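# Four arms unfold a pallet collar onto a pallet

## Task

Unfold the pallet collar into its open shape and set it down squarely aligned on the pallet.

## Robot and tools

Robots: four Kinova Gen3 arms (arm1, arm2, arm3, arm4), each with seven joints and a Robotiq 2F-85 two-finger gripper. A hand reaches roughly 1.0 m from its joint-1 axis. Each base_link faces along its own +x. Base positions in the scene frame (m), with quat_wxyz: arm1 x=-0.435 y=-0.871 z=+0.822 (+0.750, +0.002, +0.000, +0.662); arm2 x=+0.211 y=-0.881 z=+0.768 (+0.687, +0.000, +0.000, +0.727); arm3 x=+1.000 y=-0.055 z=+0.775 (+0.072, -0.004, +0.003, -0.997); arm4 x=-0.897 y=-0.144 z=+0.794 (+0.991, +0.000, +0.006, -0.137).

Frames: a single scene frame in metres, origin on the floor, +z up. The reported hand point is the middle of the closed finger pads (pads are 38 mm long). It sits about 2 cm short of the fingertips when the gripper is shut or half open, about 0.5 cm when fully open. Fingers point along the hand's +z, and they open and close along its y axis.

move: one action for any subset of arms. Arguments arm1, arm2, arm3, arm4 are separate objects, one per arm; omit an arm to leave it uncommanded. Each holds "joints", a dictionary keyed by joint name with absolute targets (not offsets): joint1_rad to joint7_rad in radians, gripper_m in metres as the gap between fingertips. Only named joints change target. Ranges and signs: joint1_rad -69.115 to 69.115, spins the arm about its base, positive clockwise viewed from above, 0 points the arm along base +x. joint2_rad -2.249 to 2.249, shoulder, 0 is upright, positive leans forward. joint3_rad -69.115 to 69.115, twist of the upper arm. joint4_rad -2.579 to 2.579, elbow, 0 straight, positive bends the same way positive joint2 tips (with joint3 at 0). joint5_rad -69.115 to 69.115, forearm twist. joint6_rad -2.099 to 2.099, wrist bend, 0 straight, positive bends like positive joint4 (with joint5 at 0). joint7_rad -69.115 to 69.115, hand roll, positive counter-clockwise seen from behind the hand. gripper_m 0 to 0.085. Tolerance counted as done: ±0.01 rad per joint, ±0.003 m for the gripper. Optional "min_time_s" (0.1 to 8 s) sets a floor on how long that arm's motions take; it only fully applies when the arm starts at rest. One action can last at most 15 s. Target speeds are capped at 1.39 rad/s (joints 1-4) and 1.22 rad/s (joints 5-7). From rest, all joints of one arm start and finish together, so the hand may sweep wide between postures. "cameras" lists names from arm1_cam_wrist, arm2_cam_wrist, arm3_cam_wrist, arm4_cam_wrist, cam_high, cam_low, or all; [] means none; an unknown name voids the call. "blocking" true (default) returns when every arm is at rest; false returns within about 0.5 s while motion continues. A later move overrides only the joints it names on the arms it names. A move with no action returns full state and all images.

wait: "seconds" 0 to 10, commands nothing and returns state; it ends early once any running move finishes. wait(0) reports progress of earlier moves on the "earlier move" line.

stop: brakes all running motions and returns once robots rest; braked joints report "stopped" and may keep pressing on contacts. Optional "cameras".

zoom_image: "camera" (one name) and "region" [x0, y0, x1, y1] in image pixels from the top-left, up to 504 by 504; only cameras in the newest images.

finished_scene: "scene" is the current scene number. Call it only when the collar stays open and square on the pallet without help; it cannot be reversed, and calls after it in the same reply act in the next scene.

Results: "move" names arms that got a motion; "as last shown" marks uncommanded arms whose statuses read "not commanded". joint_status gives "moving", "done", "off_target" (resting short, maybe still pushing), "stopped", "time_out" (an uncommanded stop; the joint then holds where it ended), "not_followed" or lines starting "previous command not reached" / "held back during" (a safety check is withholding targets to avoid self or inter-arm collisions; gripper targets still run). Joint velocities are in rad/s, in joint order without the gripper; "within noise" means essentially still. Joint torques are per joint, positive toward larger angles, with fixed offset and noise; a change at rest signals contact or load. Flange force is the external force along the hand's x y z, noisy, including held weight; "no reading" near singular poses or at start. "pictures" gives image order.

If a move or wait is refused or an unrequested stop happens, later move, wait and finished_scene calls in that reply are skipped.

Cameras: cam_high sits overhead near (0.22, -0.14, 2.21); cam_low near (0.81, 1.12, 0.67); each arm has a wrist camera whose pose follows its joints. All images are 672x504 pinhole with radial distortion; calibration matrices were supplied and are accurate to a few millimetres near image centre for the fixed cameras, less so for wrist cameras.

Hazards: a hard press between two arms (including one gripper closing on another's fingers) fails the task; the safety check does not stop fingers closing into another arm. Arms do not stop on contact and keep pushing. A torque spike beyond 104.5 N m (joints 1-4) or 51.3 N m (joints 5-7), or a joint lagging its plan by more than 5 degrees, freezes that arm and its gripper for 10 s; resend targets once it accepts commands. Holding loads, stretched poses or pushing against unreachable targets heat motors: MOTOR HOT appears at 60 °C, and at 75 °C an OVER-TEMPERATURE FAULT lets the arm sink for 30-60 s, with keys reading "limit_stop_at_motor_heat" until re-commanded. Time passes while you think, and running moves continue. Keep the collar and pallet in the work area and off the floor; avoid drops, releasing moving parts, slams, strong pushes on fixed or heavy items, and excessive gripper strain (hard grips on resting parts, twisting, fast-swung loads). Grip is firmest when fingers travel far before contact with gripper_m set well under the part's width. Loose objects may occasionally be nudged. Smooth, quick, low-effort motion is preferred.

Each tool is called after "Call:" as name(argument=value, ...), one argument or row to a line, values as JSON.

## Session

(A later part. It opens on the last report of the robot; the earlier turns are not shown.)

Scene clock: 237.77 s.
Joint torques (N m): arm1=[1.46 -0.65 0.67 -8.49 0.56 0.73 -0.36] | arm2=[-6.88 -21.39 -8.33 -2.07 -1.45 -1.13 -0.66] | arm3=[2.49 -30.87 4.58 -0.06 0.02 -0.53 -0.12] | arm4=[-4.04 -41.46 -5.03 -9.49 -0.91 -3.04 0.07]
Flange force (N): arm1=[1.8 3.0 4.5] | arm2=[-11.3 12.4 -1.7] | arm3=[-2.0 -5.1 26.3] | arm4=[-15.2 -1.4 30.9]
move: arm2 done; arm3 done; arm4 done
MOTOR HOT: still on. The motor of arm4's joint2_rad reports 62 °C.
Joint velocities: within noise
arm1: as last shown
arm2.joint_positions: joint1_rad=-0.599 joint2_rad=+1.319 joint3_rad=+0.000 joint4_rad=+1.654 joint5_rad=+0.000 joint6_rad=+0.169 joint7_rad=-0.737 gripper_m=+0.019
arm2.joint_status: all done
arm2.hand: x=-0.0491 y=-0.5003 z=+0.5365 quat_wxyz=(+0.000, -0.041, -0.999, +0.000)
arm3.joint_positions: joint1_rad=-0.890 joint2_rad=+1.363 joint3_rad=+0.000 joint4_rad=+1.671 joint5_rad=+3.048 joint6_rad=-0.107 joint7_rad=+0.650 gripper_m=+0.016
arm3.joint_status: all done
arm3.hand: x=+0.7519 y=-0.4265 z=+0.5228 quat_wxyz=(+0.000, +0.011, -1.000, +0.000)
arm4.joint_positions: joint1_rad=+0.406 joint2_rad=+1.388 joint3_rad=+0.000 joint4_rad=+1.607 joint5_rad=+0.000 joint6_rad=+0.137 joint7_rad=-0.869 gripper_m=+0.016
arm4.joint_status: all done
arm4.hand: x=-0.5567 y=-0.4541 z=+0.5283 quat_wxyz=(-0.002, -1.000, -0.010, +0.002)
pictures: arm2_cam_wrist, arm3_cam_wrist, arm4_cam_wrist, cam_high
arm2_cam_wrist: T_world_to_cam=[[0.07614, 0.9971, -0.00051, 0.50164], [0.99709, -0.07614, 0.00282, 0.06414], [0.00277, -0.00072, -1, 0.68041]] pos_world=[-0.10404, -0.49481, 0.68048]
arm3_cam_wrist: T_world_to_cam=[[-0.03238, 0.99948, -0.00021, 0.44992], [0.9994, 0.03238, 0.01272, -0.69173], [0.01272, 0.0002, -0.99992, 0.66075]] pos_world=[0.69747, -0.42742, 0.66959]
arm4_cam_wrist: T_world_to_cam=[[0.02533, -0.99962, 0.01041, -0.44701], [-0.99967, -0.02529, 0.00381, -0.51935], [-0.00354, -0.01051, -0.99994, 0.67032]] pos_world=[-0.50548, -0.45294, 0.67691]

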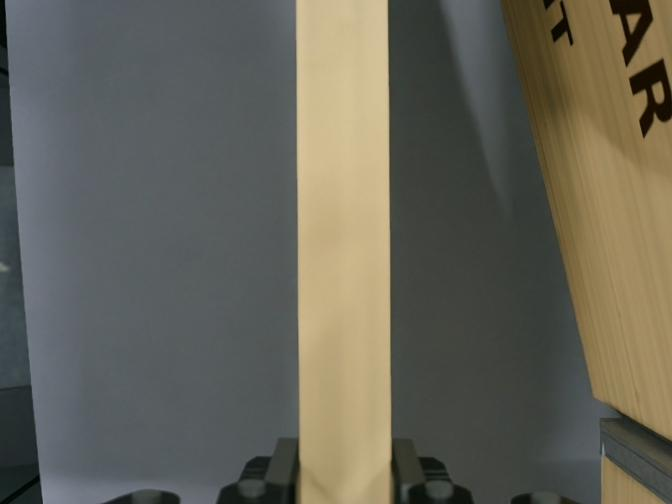

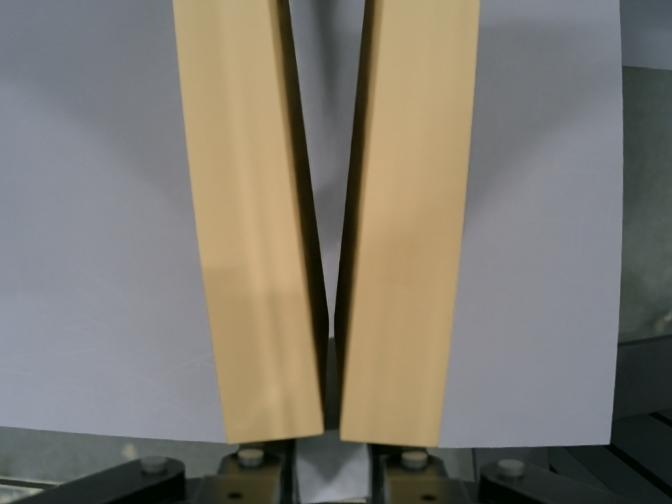

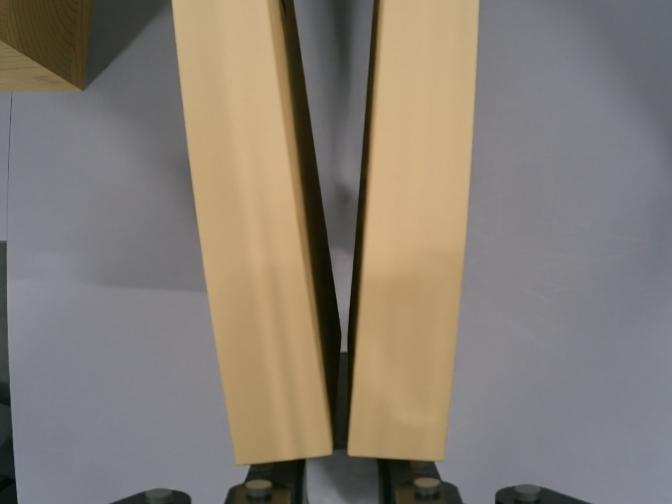

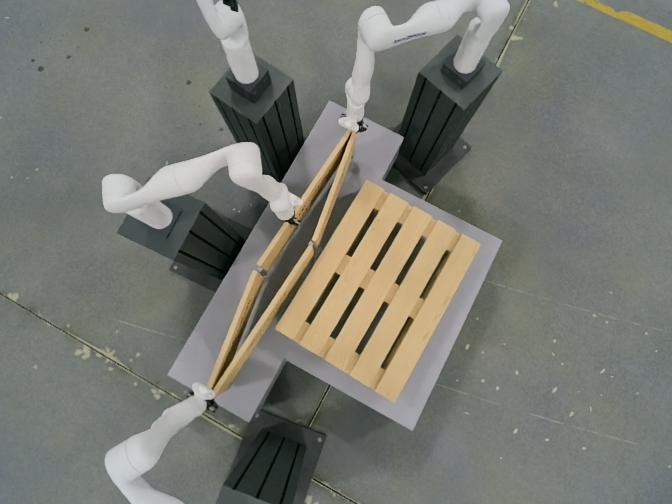

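Call:
move(
  arm2={"joints": {"gripper_m": 0.040}},
)

Call:
move(
  arm2={"joints": {"joint2_rad": 1.0532, "joint4_rad": 1.7827, "joint6_rad": 0.3057}, "min_time_s": 1.5},
  cameras=["arm2_cam_wrist"],
)

Call:
move(
  arm3={"joints": {"joint1_rad": -0.8903, "joint2_rad": 1.3985, "joint4_rad": 1.6444, "joint5_rad": 3.0397, "joint6_rad": -0.0983, "joint7_rad": 0.6586}, "min_time_s": 1.2},
  arm4={"joints": {"joint1_rad": 0.4058, "joint2_rad": 1.4230, "joint4_rad": 1.5795, "joint6_rad": 0.1289, "joint7_rad": -0.8693}, "min_time_s": 1.2},
)

Call:
move(
  arm3={"joints": {"joint1_rad": -0.8903, "joint2_rad": 1.4151, "joint4_rad": 1.6315, "joint5_rad": 3.0358, "joint6_rad": -0.0947, "joint7_rad": 0.6626}, "min_time_s": 1.0},
  arm4={"joints": {"joint1_rad": 0.4058, "joint2_rad": 1.4394, "joint4_rad": 1.5661, "joint6_rad": 0.1258, "joint7_rad": -0.8693}, "min_time_s": 1.0},
  cameras=["cam_low", "arm3_cam_wrist", "arm4_cam_wrist"],
)

Scene clock: 243.40 s.
Joint torques (N m): arm1=[1.45 -0.69 0.67 -8.55 0.53 0.72 -0.34] | arm2=[-0.93 -21.82 0.91 -0.13 0.03 -0.06 0.03] | arm3=[8.21 -36.21 12.58 -7.55 0.44 3.57 -0.16] | arm4=[-4.52 -42.41 -5.57 -11.99 -0.87 -4.41 0.12]
Flange force (N): arm1=[1.8 3.0 4.7] | arm2=[1.7 5.6 3.2] | arm3=[-19.8 -1.8 23.8] | arm4=[-18.7 -3.6 27.9]
move: arm2 done
MOTOR HOT: still on. The motor of arm4's joint2_rad reports 62 °C.
Joint velocities: within noise
arm1, arm3: as last shown
arm2.joint_positions: joint1_rad=-0.599 joint2_rad=+1.319 joint3_rad=+0.000 joint4_rad=+1.654 joint5_rad=+0.000 joint6_rad=+0.169 joint7_rad=-0.737 gripper_m=+0.040
arm2.joint_status: all done
arm2.hand: x=-0.0492 y=-0.5003 z=+0.5365 quat_wxyz=(+0.000, -0.041, -0.999, +0.000)
arm3.hand: x=+0.7519 y=-0.4264 z=+0.5227 quat_wxyz=(+0.000, +0.011, -1.000, +0.000)
arm4.joint_positions: joint1_rad=+0.406 joint2_rad=+1.388 joint3_rad=+0.000 joint4_rad=+1.607 joint5_rad=+0.000 joint6_rad=+0.137 joint7_rad=-0.869 gripper_m=+0.016
arm4.joint_status: not commanded
arm4.hand: x=-0.5568 y=-0.4541 z=+0.5283 quat_wxyz=(-0.002, -1.000, -0.010, +0.003)
pictures: none

Scene clock: 245.23 s.
Joint torques (N m): arm1=[1.47 -0.67 0.63 -8.57 0.56 0.73 -0.34] | arm2=[-0.94 -20.96 0.92 -1.4 0.14 -0.09 0.04] | arm3=[8.58 -36.52 13.14 -8 0.44 3.81 -0.16] | arm4=[-4.89 -42.92 -6.01 -12.46 -0.87 -4.69 0.13]
Flange force (N): arm1=[1.9 2.9 4.8] | arm2=[1.7 5.6 1.8] | arm3=[-20.9 -1.6 23.6] | arm4=[-19.6 -3.3 28.1]
move: arm2 done
MOTOR HOT: still on. The motor of arm4's joint2_rad reports 62 °C.
Joint velocities: within noise
arm1, arm3: as last shown
arm2.joint_positions: joint1_rad=-0.599 joint2_rad=+1.053 joint3_rad=+0.000 joint4_rad=+1.783 joint5_rad=+0.000 joint6_rad=+0.306 joint7_rad=-0.737 gripper_m=+0.040
arm2.joint_status: all done
arm2.hand: x=-0.0491 y=-0.5004 z=+0.6500 quat_wxyz=(+0.000, -0.041, -0.999, +0.000)
arm3.hand: x=+0.7519 y=-0.4265 z=+0.5228 quat_wxyz=(+0.000, +0.011, -1.000, +0.000)
arm4.joint_positions: joint1_rad=+0.406 joint2_rad=+1.388 joint3_rad=+0.000 joint4_rad=+1.607 joint5_rad=+0.000 joint6_rad=+0.137 joint7_rad=-0.869 gripper_m=+0.016
arm4.joint_status: not commanded
arm4.hand: x=-0.5568 y=-0.4541 z=+0.5283 quat_wxyz=(-0.002, -1.000, -0.010, +0.002)
arm2_cam_wrist: T_world_to_cam=[[0.07614, 0.9971, -0.00051, 0.5017], [0.99709, -0.07614, 0.00282, 0.06382], [0.00277, -0.00072, -1, 0.79401]] pos_world=[-0.10404, -0.49481, 0.79408]

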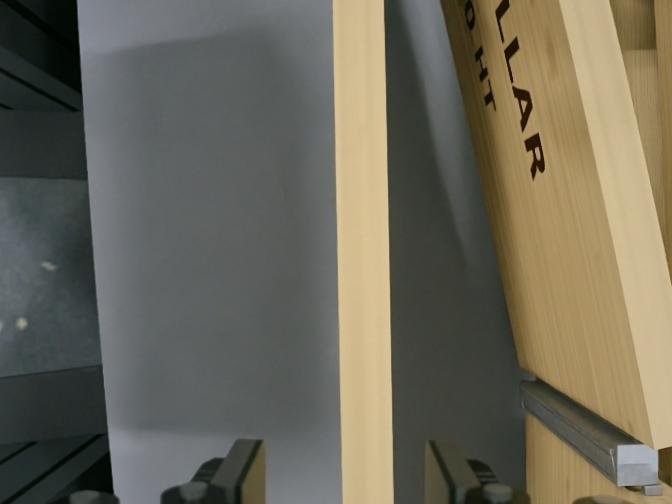

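Scene clock: 246.73 s.
Joint torques (N m): arm1=[1.45 -0.63 0.65 -8.53 0.59 0.73 -0.31] | arm2=[-0.94 -20.93 0.91 -1.39 0.09 -0.06 0.09] | arm3=[8.24 -36.47 12.7 -7.52 0.38 3.66 -0.16] | arm4=[-4.64 -42.81 -5.61 -11.93 -0.79 -4.43 0.17]
Flange force (N): arm1=[1.8 3.2 4.7] | arm2=[1.7 5.6 1.7] | arm3=[-20.0 -1.6 23.8] | arm4=[-18.9 -3.5 28.0]
move: arm3 done; arm4 done
MOTOR HOT: still on. The motor of arm4's joint2_rad reports 62 °C.
Joint velocities: within noise
arm1, arm2: as last shown
arm3.joint_positions: joint1_rad=-0.890 joint2_rad=+1.398 joint3_rad=+0.000 joint4_rad=+1.644 joint5_rad=+3.040 joint6_rad=-0.098 joint7_rad=+0.659 gripper_m=+0.016
arm3.joint_status: all done
arm3.hand: x=+0.7517 y=-0.4265 z=+0.5078 quat_wxyz=(+0.000, +0.011, -1.000, +0.000)
arm4.joint_positions: joint1_rad=+0.406 joint2_rad=+1.423 joint3_rad=+0.000 joint4_rad=+1.580 joint5_rad=+0.000 joint6_rad=+0.129 joint7_rad=-0.869 gripper_m=+0.016
arm4.joint_status: all done
arm4.hand: x=-0.5570 y=-0.4541 z=+0.5133 quat_wxyz=(-0.002, -1.000, -0.010, +0.002)
pictures: none

Scene clock: 248.03 s.
Joint torques (N m): arm1=[1.46 -0.64 0.64 -8.52 0.57 0.74 -0.34] | arm2=[-0.89 -20.84 0.94 -1.38 0.11 -0.03 0.01] | arm3=[9.07 -29.9 13.64 -7.88 0.42 4.16 -0.14] | arm4=[-7.92 -37.67 -10.17 -15.37 -1.09 -6.67 0.13]
Flange force (N): arm1=[1.9 3.0 4.7] | arm2=[1.6 5.5 1.6] | arm3=[-22.7 -1.4 7.0] | arm4=[-28.3 -2.5 7.8]
move: arm3 done; arm4 done
MOTOR HOT: still on. The motor of arm4's joint2_rad reports 62 °C.
Joint velocities: within noise
arm1, arm2: as last shown
arm3.joint_positions: joint1_rad=-0.890 joint2_rad=+1.415 joint3_rad=+0.000 joint4_rad=+1.631 joint5_rad=+3.036 joint6_rad=-0.095 joint7_rad=+0.663 gripper_m=+0.016
arm3.joint_status: all done
arm3.hand: x=+0.7517 y=-0.4264 z=+0.5008 quat_wxyz=(+0.000, +0.011, -1.000, +0.000)
arm4.joint_positions: joint1_rad=+0.406 joint2_rad=+1.439 joint3_rad=+0.000 joint4_rad=+1.566 joint5_rad=+0.000 joint6_rad=+0.126 joint7_rad=-0.869 gripper_m=+0.016
arm4.joint_status: all done
arm4.hand: x=-0.5570 y=-0.4542 z=+0.5063 quat_wxyz=(-0.002, -1.000, -0.010, +0.002)
pictures: arm3_cam_wrist, arm4_cam_wrist, cam_low
arm3_cam_wrist: T_world_to_cam=[[-0.03248, 0.99947, -0.00021, 0.44988], [0.99939, 0.03248, 0.01282, -0.69127], [0.01282, 0.0002, -0.99992, 0.63868]] pos_world=[0.69727, -0.42732, 0.64759]
arm4_cam_wrist: T_world_to_cam=[[0.02523, -0.99963, 0.01051, -0.44699], [-0.99967, -0.02519, 0.00381, -0.51952], [-0.00354, -0.01061, -0.99994, 0.64828]] pos_world=[-0.50578, -0.45304, 0.65491]

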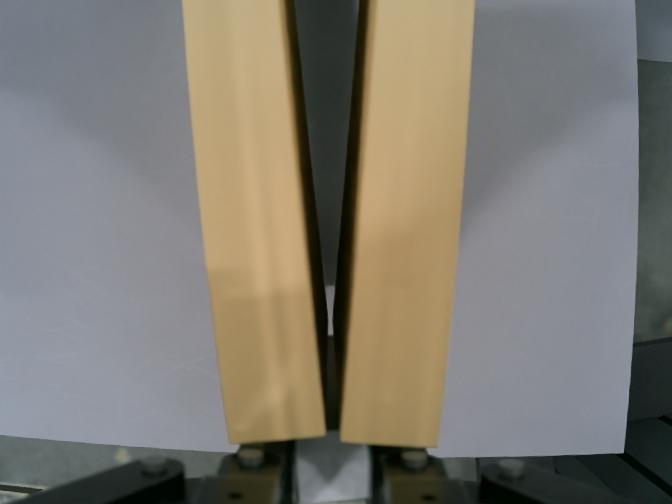

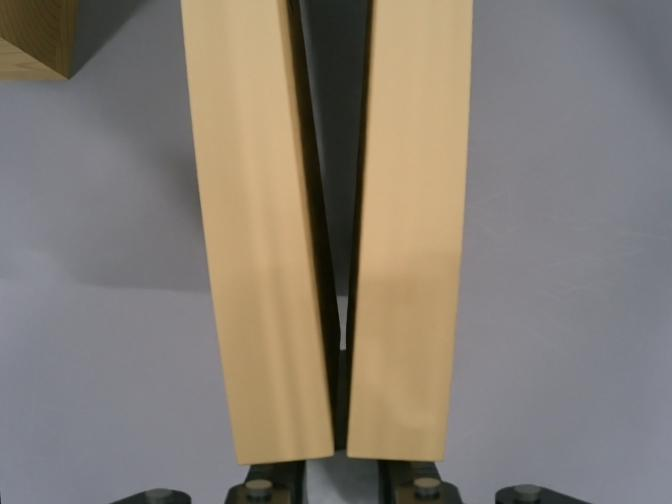

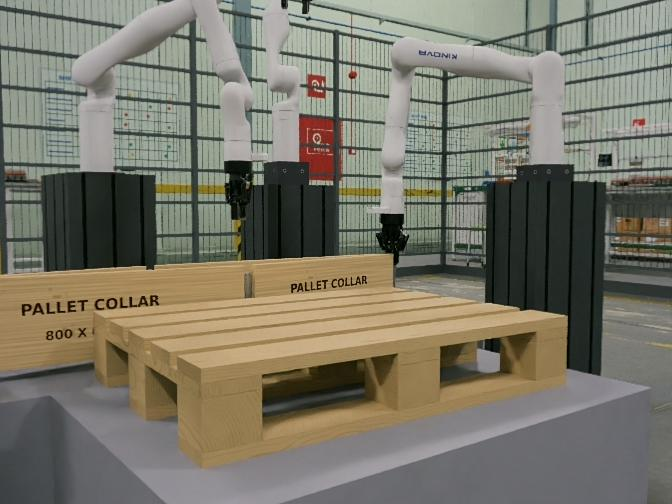

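Call:
move(
  arm3={"joints": {"joint1_rad": -0.8942, "joint2_rad": 1.4148, "joint4_rad": 1.6353, "joint5_rad": 3.0324, "joint6_rad": -0.0911, "joint7_rad": 0.6622}, "min_time_s": 0.8},
  arm4={"joints": {"joint1_rad": 0.4086, "joint2_rad": 1.4390, "joint4_rad": 1.5711, "joint6_rad": 0.1212, "joint7_rad": -0.8665}, "min_time_s": 0.8},
)

Call:
move(
  arm3={"joints": {"gripper_m": 0.030}},
  arm4={"joints": {"gripper_m": 0.030}},
  cameras=["arm3_cam_wrist", "arm4_cam_wrist"],
)

Call:
move(
  arm3={"joints": {"joint1_rad": -0.8942, "joint2_rad": 1.1784, "joint4_rad": 1.7854, "joint5_rad": 3.0850, "joint6_rad": -0.1775, "joint7_rad": 0.6090}, "min_time_s": 1.5},
  arm4={"joints": {"joint1_rad": 0.4086, "joint2_rad": 1.2041, "joint4_rad": 1.7276, "joint6_rad": 0.1997, "joint7_rad": -0.8665}, "min_time_s": 1.5},
  cameras=["cam_low", "cam_high", "arm3_cam_wrist", "arm4_cam_wrist"],
)

Scene clock: 258.83 s.
Joint torques (N m): arm1=[1.44 -0.7 0.66 -8.55 0.56 0.74 -0.34] | arm2=[-0.92 -20.98 0.93 -1.32 0.07 -0.01 0.12] | arm3=[1.38 -25.41 3.12 -1.01 -0.08 0.2 -0.12] | arm4=[-1.86 -31.6 -2.07 -7.55 -0.58 -2.59 0.18]
Flange force (N): arm1=[1.8 3.0 4.7] | arm2=[1.8 5.6 2.0] | arm3=[-1.6 -1.4 10.8] | arm4=[-10.9 -4.2 10.6]
move: arm3 done; arm4 done
MOTOR HOT: still on. The motor of arm4's joint2_rad reports 62 °C.
Joint velocities: within noise
arm1, arm2: as last shown
arm3.joint_positions: joint1_rad=-0.894 joint2_rad=+1.415 joint3_rad=+0.000 joint4_rad=+1.635 joint5_rad=+3.032 joint6_rad=-0.091 joint7_rad=+0.662 gripper_m=+0.016
arm3.joint_status: all done
arm3.hand: x=+0.7536 y=-0.4264 z=+0.5008 quat_wxyz=(+0.000, +0.011, -1.000, +0.000)
arm4.joint_positions: joint1_rad=+0.409 joint2_rad=+1.439 joint3_rad=+0.000 joint4_rad=+1.571 joint5_rad=+0.000 joint6_rad=+0.121 joint7_rad=-0.867 gripper_m=+0.016
arm4.joint_status: all done
arm4.hand: x=-0.5590 y=-0.4541 z=+0.5064 quat_wxyz=(-0.002, -1.000, -0.010, +0.002)
pictures: none

Scene clock: 259.57 s.
Joint torques (N m): arm1=[1.47 -0.66 0.65 -8.58 0.54 0.73 -0.39] | arm2=[-0.88 -20.98 0.96 -1.4 0.13 -0.06 0.05] | arm3=[0.51 -18.67 1.78 0.24 -0.24 -0.25 -0.25] | arm4=[1.79 -20.66 2.52 -1.05 -0.15 0.63 0.3]
Flange force (N): arm1=[2.0 2.8 4.9] | arm2=[1.8 5.5 1.8] | arm3=[1.0 -1.6 -2.7] | arm4=[0.9 -4.3 -1.2]
move: arm3 done; arm4 done
MOTOR HOT: still on. The motor of arm4's joint2_rad reports 62 °C.
Joint velocities: within noise
arm1.joint_positions: joint1_rad=+0.123 joint2_rad=-0.301 joint3_rad=-0.054 joint4_rad=+1.535 joint5_rad=-0.014 joint6_rad=+2.018 joint7_rad=+1.958 gripper_m=+0.085
arm1.joint_status: not commanded
arm1.hand: x=-0.3895 y=-0.7413 z=+1.3037 quat_wxyz=(+0.047, +0.772, -0.633, +0.026)
arm2: as last shown
arm3.joint_positions: joint1_rad=-0.894 joint2_rad=+1.415 joint3_rad=+0.000 joint4_rad=+1.635 joint5_rad=+3.032 joint6_rad=-0.091 joint7_rad=+0.662 gripper_m=+0.030
arm3.joint_status: all done
arm3.hand: x=+0.7536 y=-0.4264 z=+0.5008 quat_wxyz=(+0.000, +0.011, -1.000, +0.000)
arm4.joint_positions: joint1_rad=+0.409 joint2_rad=+1.439 joint3_rad=+0.000 joint4_rad=+1.571 joint5_rad=+0.000 joint6_rad=+0.121 joint7_rad=-0.866 gripper_m=+0.030
arm4.joint_status: all done
arm4.hand: x=-0.5590 y=-0.4541 z=+0.5063 quat_wxyz=(-0.002, -1.000, -0.010, +0.002)
arm3_cam_wrist: T_world_to_cam=[[-0.03248, 0.99947, -0.00031, 0.45001], [0.99939, 0.03248, 0.01262, -0.69314], [0.01262, 0.0001, -0.99992, 0.63876]] pos_world=[0.69927, -0.42732, 0.64759]
arm4_cam_wrist: T_world_to_cam=[[0.02543, -0.99962, 0.01051, -0.44684], [-0.99967, -0.02539, 0.00381, -0.52161], [-0.00354, -0.01061, -0.99994, 0.64827]] pos_world=[-0.50778, -0.45304, 0.65491]

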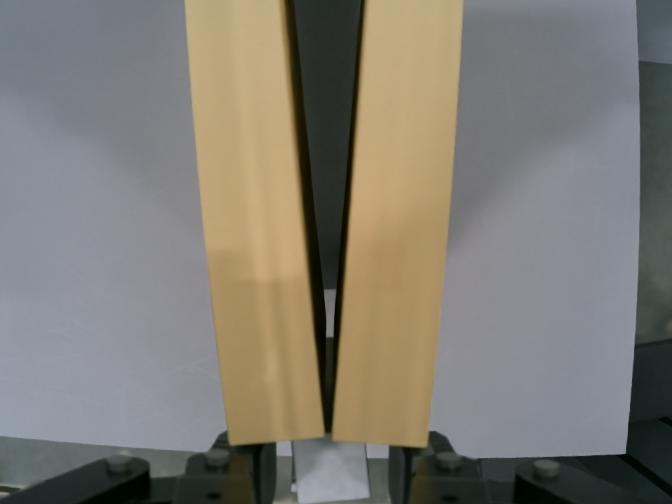

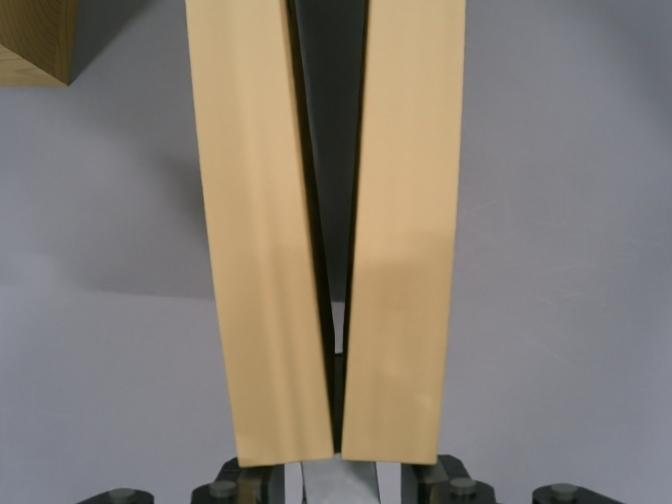

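Scene clock: 261.40 s.
Joint torques (N m): arm1=[1.43 -0.67 0.64 -8.53 0.56 0.73 -0.36] | arm2=[-0.97 -21.02 0.92 -1.36 0.05 -0.04 -0.01] | arm3=[0.44 -18.21 1.77 -0.54 -0.21 -0.26 -0.24] | arm4=[1.8 -20.19 2.55 -1.69 -0.17 0.6 0.29]
Flange force (N): arm1=[1.9 2.9 4.7] | arm2=[1.6 5.8 2.0] | arm3=[1.1 -1.3 -3.1] | arm4=[1.1 -4.1 -0.8]
move: arm3 done; arm4 done
MOTOR HOT: still on. The motor of arm4's joint2_rad reports 62 °C.
Joint velocities: within noise
arm1, arm2: as last shown
arm3.joint_positions: joint1_rad=-0.894 joint2_rad=+1.178 joint3_rad=+0.000 joint4_rad=+1.785 joint5_rad=+3.085 joint6_rad=-0.177 joint7_rad=+0.609 gripper_m=+0.030
arm3.joint_status: all done
arm3.hand: x=+0.7546 y=-0.4269 z=+0.5999 quat_wxyz=(+0.000, +0.011, -1.000, +0.000)
arm4.joint_positions: joint1_rad=+0.409 joint2_rad=+1.204 joint3_rad=+0.000 joint4_rad=+1.728 joint5_rad=+0.000 joint6_rad=+0.200 joint7_rad=-0.867 gripper_m=+0.030
arm4.joint_status: all done
arm4.hand: x=-0.5578 y=-0.4543 z=+0.6061 quat_wxyz=(-0.002, -1.000, -0.010, +0.002)
pictures: arm3_cam_wrist, arm4_cam_wrist, cam_high, cam_low
arm3_cam_wrist: T_world_to_cam=[[-0.03228, 0.99948, -0.00001, 0.45021], [0.9994, 0.03228, 0.01293, -0.69559], [0.01292, 0.0004, -0.99992, 0.73785]] pos_world=[0.70017, -0.42782, 0.74679]
arm4_cam_wrist: T_world_to_cam=[[0.02533, -0.99962, 0.01041, -0.44799], [-0.99967, -0.02529, 0.00391, -0.52072], [-0.00364, -0.01051, -0.99994, 0.74806]] pos_world=[-0.50648, -0.45314, 0.75472]

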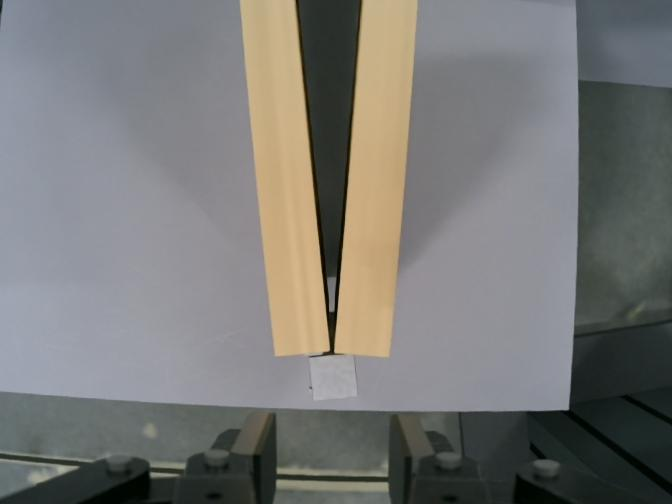

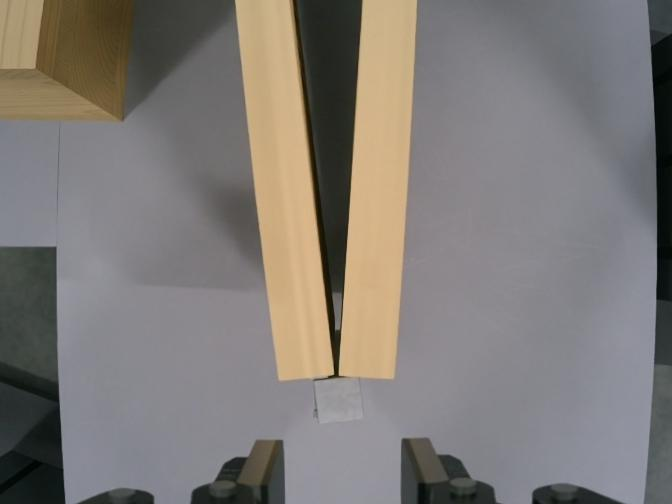

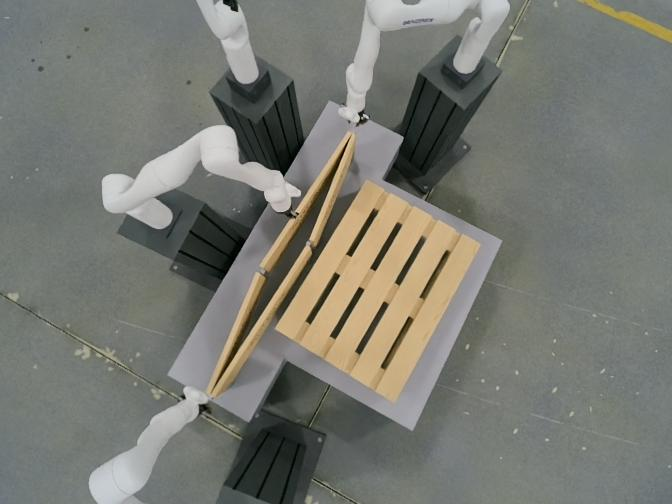

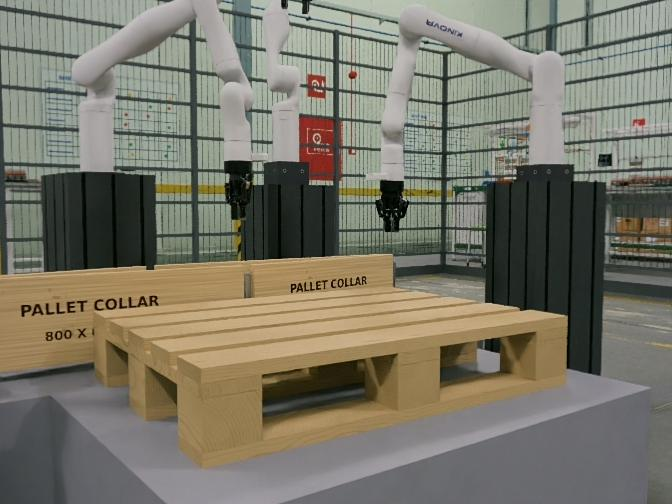

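Call:
move(
  arm3={"joints": {"joint1_rad": -0.5623, "joint2_rad": 1.4795, "joint4_rad": 0.7360, "joint5_rad": 3.1297, "joint6_rad": -0.9290, "joint7_rad": 1.0007, "gripper_m": 0.050}, "min_time_s": 2.0},
  arm4={"joints": {"joint1_rad": 0.0907, "joint2_rad": 1.4800, "joint4_rad": 0.7468, "joint5_rad": -0.0035, "joint6_rad": 0.9030, "joint7_rad": -1.0654, "gripper_m": 0.050}, "min_time_s": 2.0},
  arm2={"joints": {"joint1_rad": 0.278, "joint2_rad": -0.305, "joint4_rad": 1.563, "joint6_rad": 2.064, "joint7_rad": 1.479}, "min_time_s": 2.0},
  cameras=["arm3_cam_wrist", "arm4_cam_wrist"],
)

Call:
zoom_image(
  camera="arm3_cam_wrist",
  region=[200, 250, 500, 504],
)

Call:
zoom_image(
  camera="arm4_cam_wrist",
  region=[200, 250, 500, 504],
)

Scene clock: 288.57 s.
Joint torques (N m): arm1=[1.44 -0.63 0.63 -8.52 0.54 0.73 -0.36] | arm2=[-0.98 -2.32 0.38 -6.71 0.11 0.6 0.09] | arm3=[0.53 -25.01 1.75 -6.22 -0.23 -0.25 -0.22] | arm4=[1.76 -26.51 2.48 -6.85 -0.15 0.63 0.29]
Flange force (N): arm1=[2.0 2.9 4.6] | arm2=[-1.5 1.9 -5.8] | arm3=[-0.4 0.3 -3.0] | arm4=[-1.8 -4.3 -1.2]
move: arm2 done; arm3 done; arm4 done
MOTOR HOT: still on. The motor of arm4's joint2_rad reports 60 °C.
Joint velocities: within noise
arm1: as last shown
arm2.joint_positions: joint1_rad=+0.278 joint2_rad=-0.305 joint3_rad=+0.000 joint4_rad=+1.563 joint5_rad=+0.000 joint6_rad=+2.064 joint7_rad=+1.479 gripper_m=+0.040
arm2.joint_status: all done
arm2.hand: x=+0.2615 y=-0.7723 z=+1.2446 quat_wxyz=(+0.068, +0.586, -0.806, +0.059)
arm3.joint_positions: joint1_rad=-0.562 joint2_rad=+1.479 joint3_rad=+0.000 joint4_rad=+0.736 joint5_rad=+3.130 joint6_rad=-0.929 joint7_rad=+1.001 gripper_m=+0.050
arm3.joint_status: all done
arm3.hand: x=+0.4755 y=-0.4731 z=+0.6000 quat_wxyz=(+0.000, +0.065, -0.998, +0.000)
arm4.joint_positions: joint1_rad=+0.091 joint2_rad=+1.480 joint3_rad=+0.000 joint4_rad=+0.747 joint5_rad=-0.003 joint6_rad=+0.903 joint7_rad=-1.065 gripper_m=+0.050
arm4.joint_status: all done
arm4.hand: x=-0.2811 y=-0.4062 z=+0.6056 quat_wxyz=(+0.000, -0.998, -0.069, +0.000)
arm3_cam_wrist: T_world_to_cam=[[-0.1402, 0.99012, 0.0002, 0.53421], [0.99004, 0.14019, 0.01304, -0.3597], [0.01288, 0.00202, -0.99991, 0.74227]] pos_world=[0.42145, -0.48001, 0.74679]
arm4_cam_wrist: T_world_to_cam=[[0.14166, -0.9899, 0.00565, -0.36745], [-0.98991, -0.14166, -0.00031, -0.28485], [0.00111, -0.00555, -0.99998, 0.75241]] pos_world=[-0.23076, -0.39991, 0.75438]

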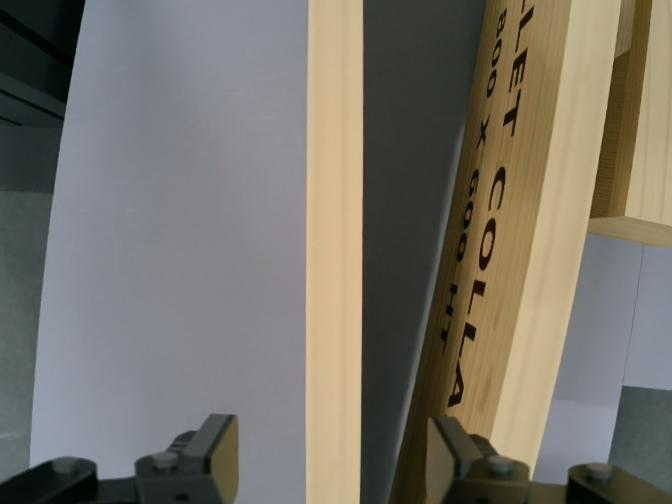

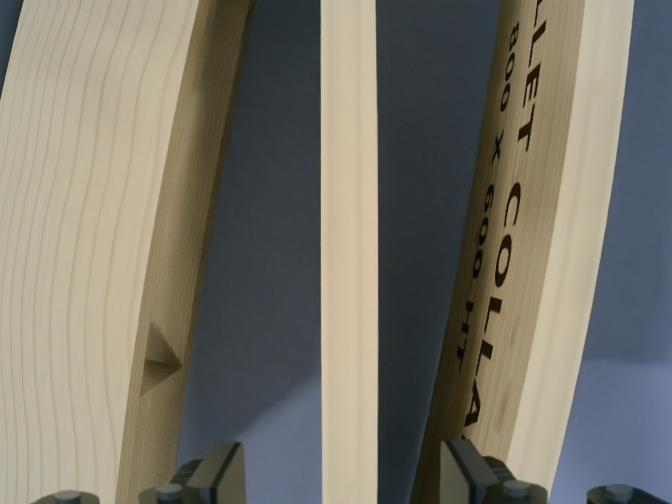

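Scaled by 1.680.

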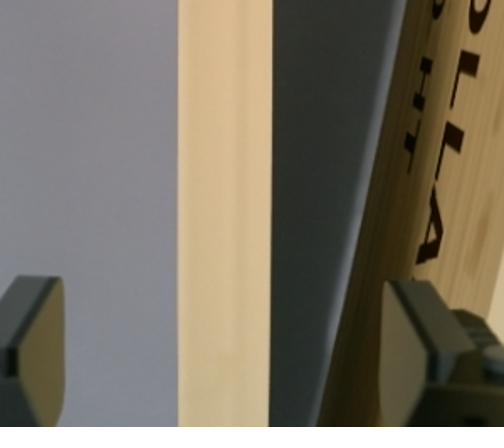

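Scaled by 1.680.

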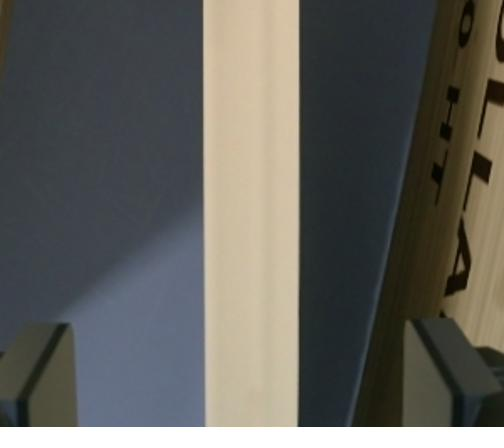

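Call:
move(
  arm3={"joints": {"joint1_rad": -0.5630, "joint2_rad": 1.5933, "joint4_rad": 0.6317, "joint5_rad": 3.1296, "joint6_rad": -0.9195, "joint7_rad": 0.9999}, "min_time_s": 1.0},
  arm4={"joints": {"joint1_rad": 0.0947, "joint2_rad": 1.6028, "joint4_rad": 0.6205, "joint5_rad": -0.0035, "joint6_rad": 0.9066, "joint7_rad": -1.0614}, "min_time_s": 1.0},
  cameras=["arm3_cam_wrist", "arm4_cam_wrist"],
)

Call:
move(
  arm3={"joints": {"joint1_rad": -0.5636, "joint2_rad": 1.7171, "joint4_rad": 0.4854, "joint5_rad": 3.1298, "joint6_rad": -0.9420, "joint7_rad": 0.9991}, "min_time_s": 1.2},
  arm4={"joints": {"joint1_rad": 0.0945, "joint2_rad": 1.7328, "joint4_rad": 0.4592, "joint5_rad": -0.0035, "joint6_rad": 0.9379, "joint7_rad": -1.0616}, "min_time_s": 1.2},
  cameras=["arm3_cam_wrist", "arm4_cam_wrist"],
)

Scene clock: 296.07 s.
Joint torques (N m): arm1=[1.46 -0.67 0.67 -8.56 0.57 0.73 -0.37] | arm2=[-0.96 -2.29 0.45 -6.61 0.03 0.53 0.1] | arm3=[0.57 -25.02 1.73 -6.17 -0.21 -0.25 -0.25] | arm4=[1.77 -26.63 2.47 -6.91 -0.17 0.64 0.31]
Flange force (N): arm1=[1.9 3.0 4.8] | arm2=[-1.3 2.0 -6.3] | arm3=[-0.5 0.3 -3.1] | arm4=[-2.5 -4.8 -1.7]
move: arm3 done; arm4 done
MOTOR HOT: still on. The motor of arm4's joint2_rad reports 60 °C.
Joint velocities: within noise
arm1, arm2: as last shown
arm3.joint_positions: joint1_rad=-0.563 joint2_rad=+1.593 joint3_rad=+0.000 joint4_rad=+0.632 joint5_rad=+3.130 joint6_rad=-0.920 joint7_rad=+1.000 gripper_m=+0.050
arm3.joint_status: all done
arm3.hand: x=+0.4755 y=-0.4730 z=+0.5498 quat_wxyz=(+0.000, +0.065, -0.998, +0.000)
arm4.joint_positions: joint1_rad=+0.095 joint2_rad=+1.603 joint3_rad=+0.000 joint4_rad=+0.621 joint5_rad=-0.004 joint6_rad=+0.907 joint7_rad=-1.061 gripper_m=+0.050
arm4.joint_status: all done
arm4.hand: x=-0.2807 y=-0.4094 z=+0.5549 quat_wxyz=(+0.000, -0.998, -0.069, +0.000)
arm3_cam_wrist: T_world_to_cam=[[-0.13991, 0.99016, 0.0002, 0.53401], [0.99008, 0.1399, 0.01304, -0.35921], [0.01288, 0.00203, -0.99991, 0.69207]] pos_world=[0.42145, -0.47991, 0.69659]
arm4_cam_wrist: T_world_to_cam=[[0.14166, -0.9899, 0.00565, -0.37037], [-0.98991, -0.14166, -0.00031, -0.28502], [0.00111, -0.00555, -0.99998, 0.70169]] pos_world=[-0.23046, -0.40311, 0.70368]

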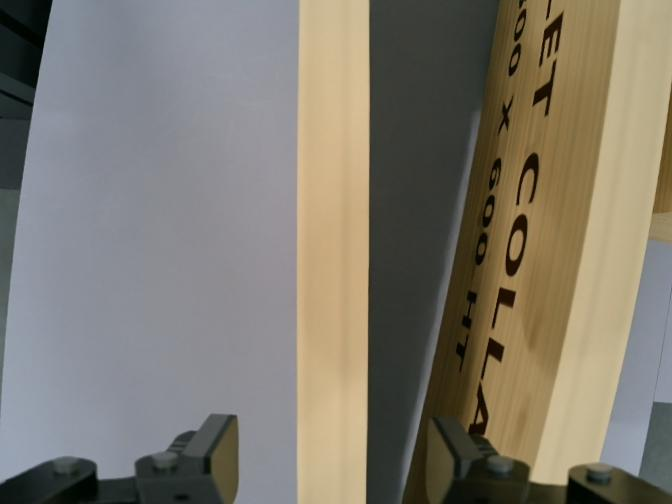

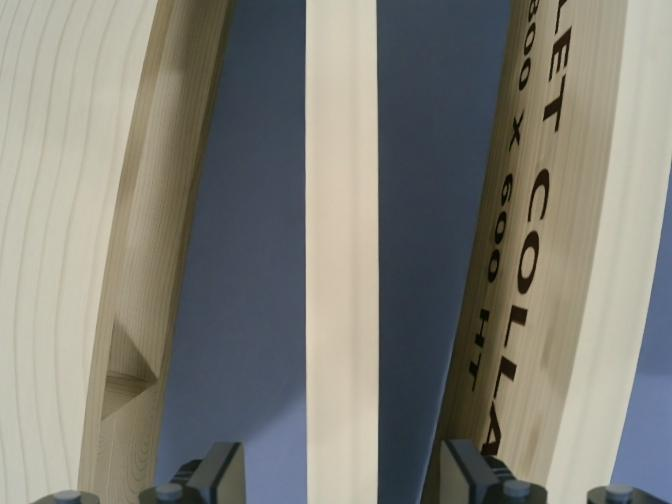

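Scene clock: 297.60 s.
Joint torques (N m): arm1=[1.4 -0.69 0.67 -8.54 0.56 0.72 -0.35] | arm2=[-0.85 -2.25 0.34 -6.63 0.09 0.58 0.01] | arm3=[0.54 -24.93 1.7 -6.29 -0.22 -0.21 -0.25] | arm4=[1.73 -26.56 2.5 -7.02 -0.2 0.64 0.27]
Flange force (N): arm1=[1.8 3.0 4.7] | arm2=[-1.4 1.5 -6.1] | arm3=no reading | arm4=no reading
move: arm3 done; arm4 done
MOTOR HOT: still on. The motor of arm4's joint2_rad reports 60 °C.
Joint velocities: within noise
arm1, arm2: as last shown
arm3.joint_positions: joint1_rad=-0.564 joint2_rad=+1.717 joint3_rad=+0.000 joint4_rad=+0.485 joint5_rad=+3.130 joint6_rad=-0.942 joint7_rad=+0.999 gripper_m=+0.050
arm3.joint_status: all done
arm3.hand: x=+0.4755 y=-0.4730 z=+0.5036 quat_wxyz=(+0.000, +0.065, -0.998, +0.000)
arm4.joint_positions: joint1_rad=+0.094 joint2_rad=+1.733 joint3_rad=+0.000 joint4_rad=+0.459 joint5_rad=-0.004 joint6_rad=+0.938 joint7_rad=-1.062 gripper_m=+0.050
arm4.joint_status: all done
arm4.hand: x=-0.2807 y=-0.4094 z=+0.5084 quat_wxyz=(+0.000, -0.998, -0.069, +0.000)
arm3_cam_wrist: T_world_to_cam=[[-0.14011, 0.99014, 0.0002, 0.53409], [0.99005, 0.14009, 0.01304, -0.35851], [0.01288, 0.00202, -0.99991, 0.64588]] pos_world=[0.42145, -0.47991, 0.65039]
arm4_cam_wrist: T_world_to_cam=[[0.14175, -0.98989, 0.00557, -0.36993], [-0.9899, -0.14176, -0.00042, -0.28499], [0.00121, -0.00545, -0.99998, 0.65526]] pos_world=[-0.23046, -0.40302, 0.65718]

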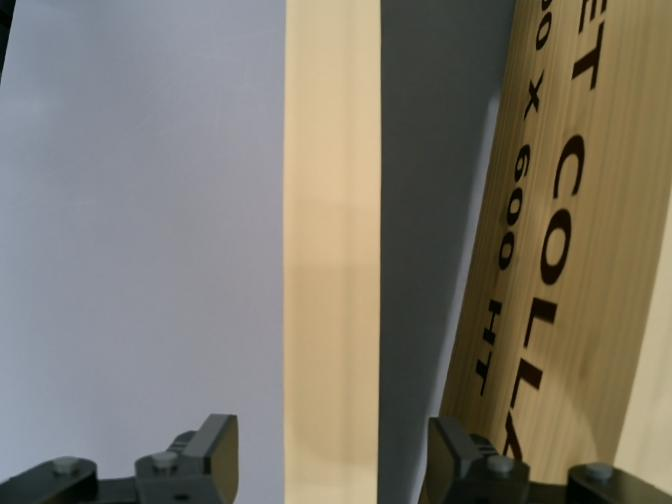

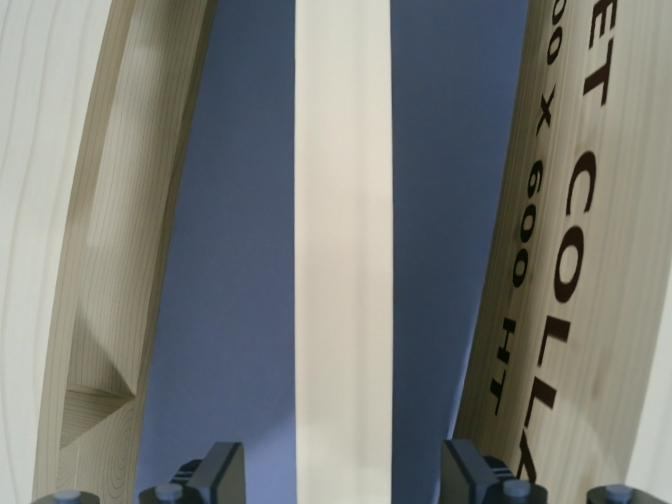

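Call:
zoom_image(
  camera="arm4_cam_wrist",
  region=[0, 0, 252, 252],
)

Call:
zoom_image(
  camera="arm4_cam_wrist",
  region=[0, 252, 252, 504],
)

Scaled by 2.000.

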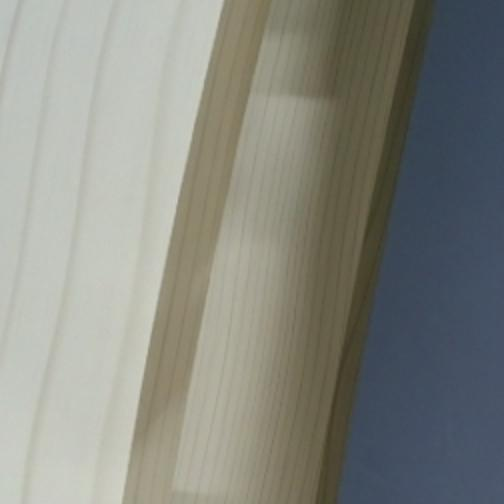

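Scaled by 2.000.

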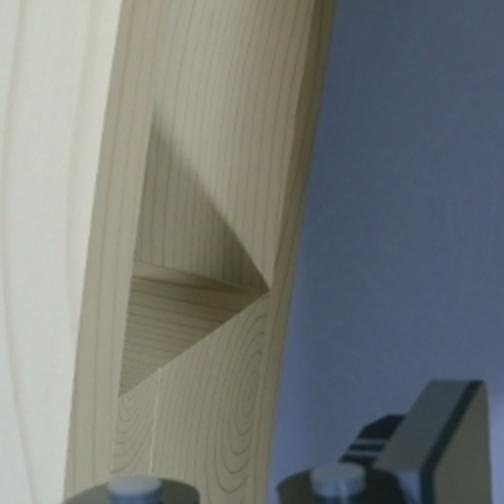

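Call:
move(
  arm3={"joints": {"gripper_m": 0.006}},
  arm4={"joints": {"gripper_m": 0.006}},
)

Call:
move(
  arm3={"joints": {"joint1_rad": -0.5630, "joint2_rad": 1.5933, "joint4_rad": 0.6317, "joint5_rad": 3.1296, "joint6_rad": -0.9195, "joint7_rad": 0.9999}, "min_time_s": 2.0},
  arm4={"joints": {"joint1_rad": 0.0947, "joint2_rad": 1.6028, "joint4_rad": 0.6205, "joint5_rad": -0.0035, "joint6_rad": 0.9066, "joint7_rad": -1.0614}, "min_time_s": 2.0},
  cameras=["cam_low", "arm3_cam_wrist", "arm4_cam_wrist"],
)

Scene clock: 310.67 s.
Joint torques (N m): arm1=[1.43 -0.7 0.65 -8.53 0.56 0.71 -0.37] | arm2=[-1 -2.29 0.33 -6.65 0.13 0.6 0.1] | arm3=[2.8 -21.27 3.42 -4.18 0.79 -1.05 -0.56] | arm4=[0.76 -24.68 2.18 -6.66 -0.08 0.3 0.77]
Flange force (N): arm1=[1.8 2.9 4.6] | arm2=[-1.4 1.8 -6.0] | arm3=no reading | arm4=no reading
move: arm3 off_target; arm4 off_target
MOTOR HOT: still on. The motor of arm4's joint2_rad reports 59 °C.
Joint velocities: within noise
arm1, arm2: as last shown
arm3.joint_positions: joint1_rad=-0.564 joint2_rad=+1.717 joint3_rad=+0.000 joint4_rad=+0.485 joint5_rad=+3.130 joint6_rad=-0.942 joint7_rad=+0.999 gripper_m=+0.019
arm3.joint_status: gripper_m off_target (ended at +0.019, target +0.006)
arm3.hand: x=+0.4755 y=-0.4730 z=+0.5036 quat_wxyz=(+0.000, +0.065, -0.998, +0.000)
arm4.joint_positions: joint1_rad=+0.094 joint2_rad=+1.733 joint3_rad=+0.000 joint4_rad=+0.459 joint5_rad=-0.003 joint6_rad=+0.938 joint7_rad=-1.062 gripper_m=+0.019
arm4.joint_status: gripper_m off_target (ended at +0.019, target +0.006)
arm4.hand: x=-0.2807 y=-0.4094 z=+0.5084 quat_wxyz=(+0.000, -0.998, -0.069, +0.000)
pictures: none

Scene clock: 312.97 s.
Joint torques (N m): arm1=[1.46 -0.65 0.68 -8.54 0.57 0.77 -0.33] | arm2=[-0.91 -2.31 0.42 -6.58 0.08 0.58 0.1] | arm3=[-0.76 -41.88 0.98 -11.92 -0.91 -1.12 -0.34] | arm4=[2.59 -44.21 3.72 -12.3 0.29 1.8 0.31]
Flange force (N): arm1=[1.8 3.1 4.9] | arm2=[-1.5 2.0 -6.4] | arm3=[0.7 2.3 23.3] | arm4=[0.9 -4.0 27.4]
move: arm3 done; arm4 done
MOTOR HOT: still on. The motor of arm4's joint2_rad reports 60 °C.
Joint velocities: within noise
arm1, arm2: as last shown
arm3.joint_positions: joint1_rad=-0.563 joint2_rad=+1.593 joint3_rad=+0.000 joint4_rad=+0.632 joint5_rad=+3.130 joint6_rad=-0.919 joint7_rad=+1.000 gripper_m=+0.019
arm3.joint_status: all done
arm3.hand: x=+0.4755 y=-0.4730 z=+0.5498 quat_wxyz=(+0.000, +0.065, -0.998, +0.000)
arm4.joint_positions: joint1_rad=+0.095 joint2_rad=+1.603 joint3_rad=+0.000 joint4_rad=+0.620 joint5_rad=-0.004 joint6_rad=+0.907 joint7_rad=-1.061 gripper_m=+0.019
arm4.joint_status: all done
arm4.hand: x=-0.2807 y=-0.4094 z=+0.5549 quat_wxyz=(+0.000, -0.998, -0.069, +0.000)
pictures: arm3_cam_wrist, arm4_cam_wrist, cam_low
arm3_cam_wrist: T_world_to_cam=[[-0.14001, 0.99015, 0.0002, 0.53405], [0.99007, 0.14, 0.01304, -0.35916], [0.01288, 0.00202, -0.99991, 0.69207]] pos_world=[0.42145, -0.47991, 0.69659]
arm4_cam_wrist: T_world_to_cam=[[0.14166, -0.9899, 0.00565, -0.37037], [-0.98991, -0.14166, -0.00031, -0.28502], [0.00111, -0.00555, -0.99998, 0.70169]] pos_world=[-0.23046, -0.40311, 0.70368]

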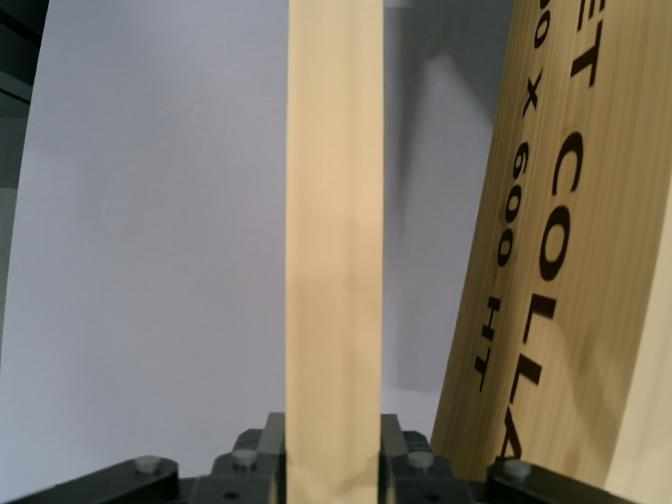

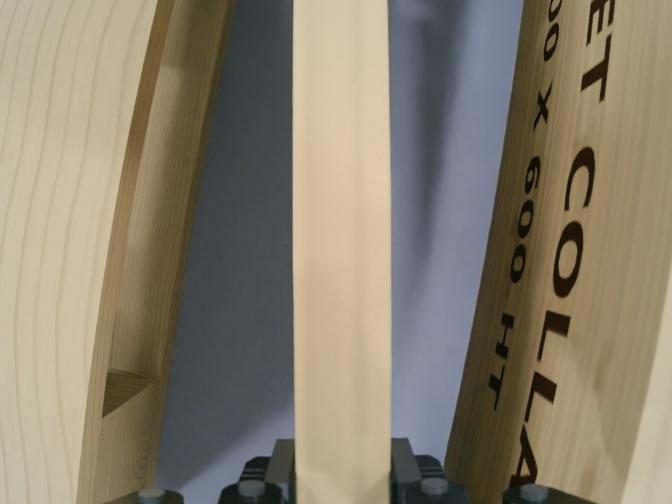

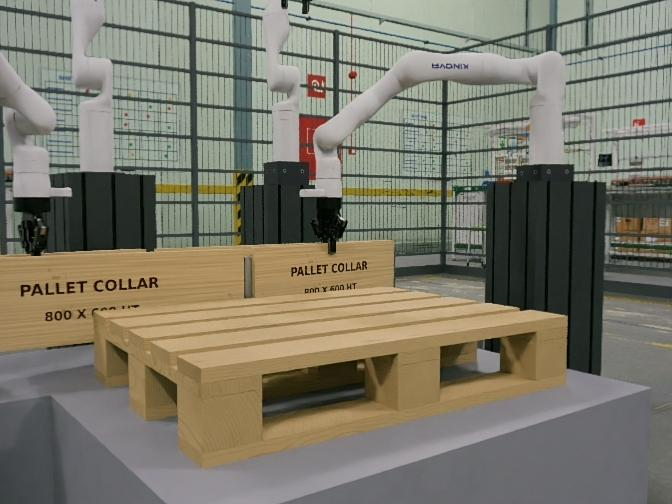

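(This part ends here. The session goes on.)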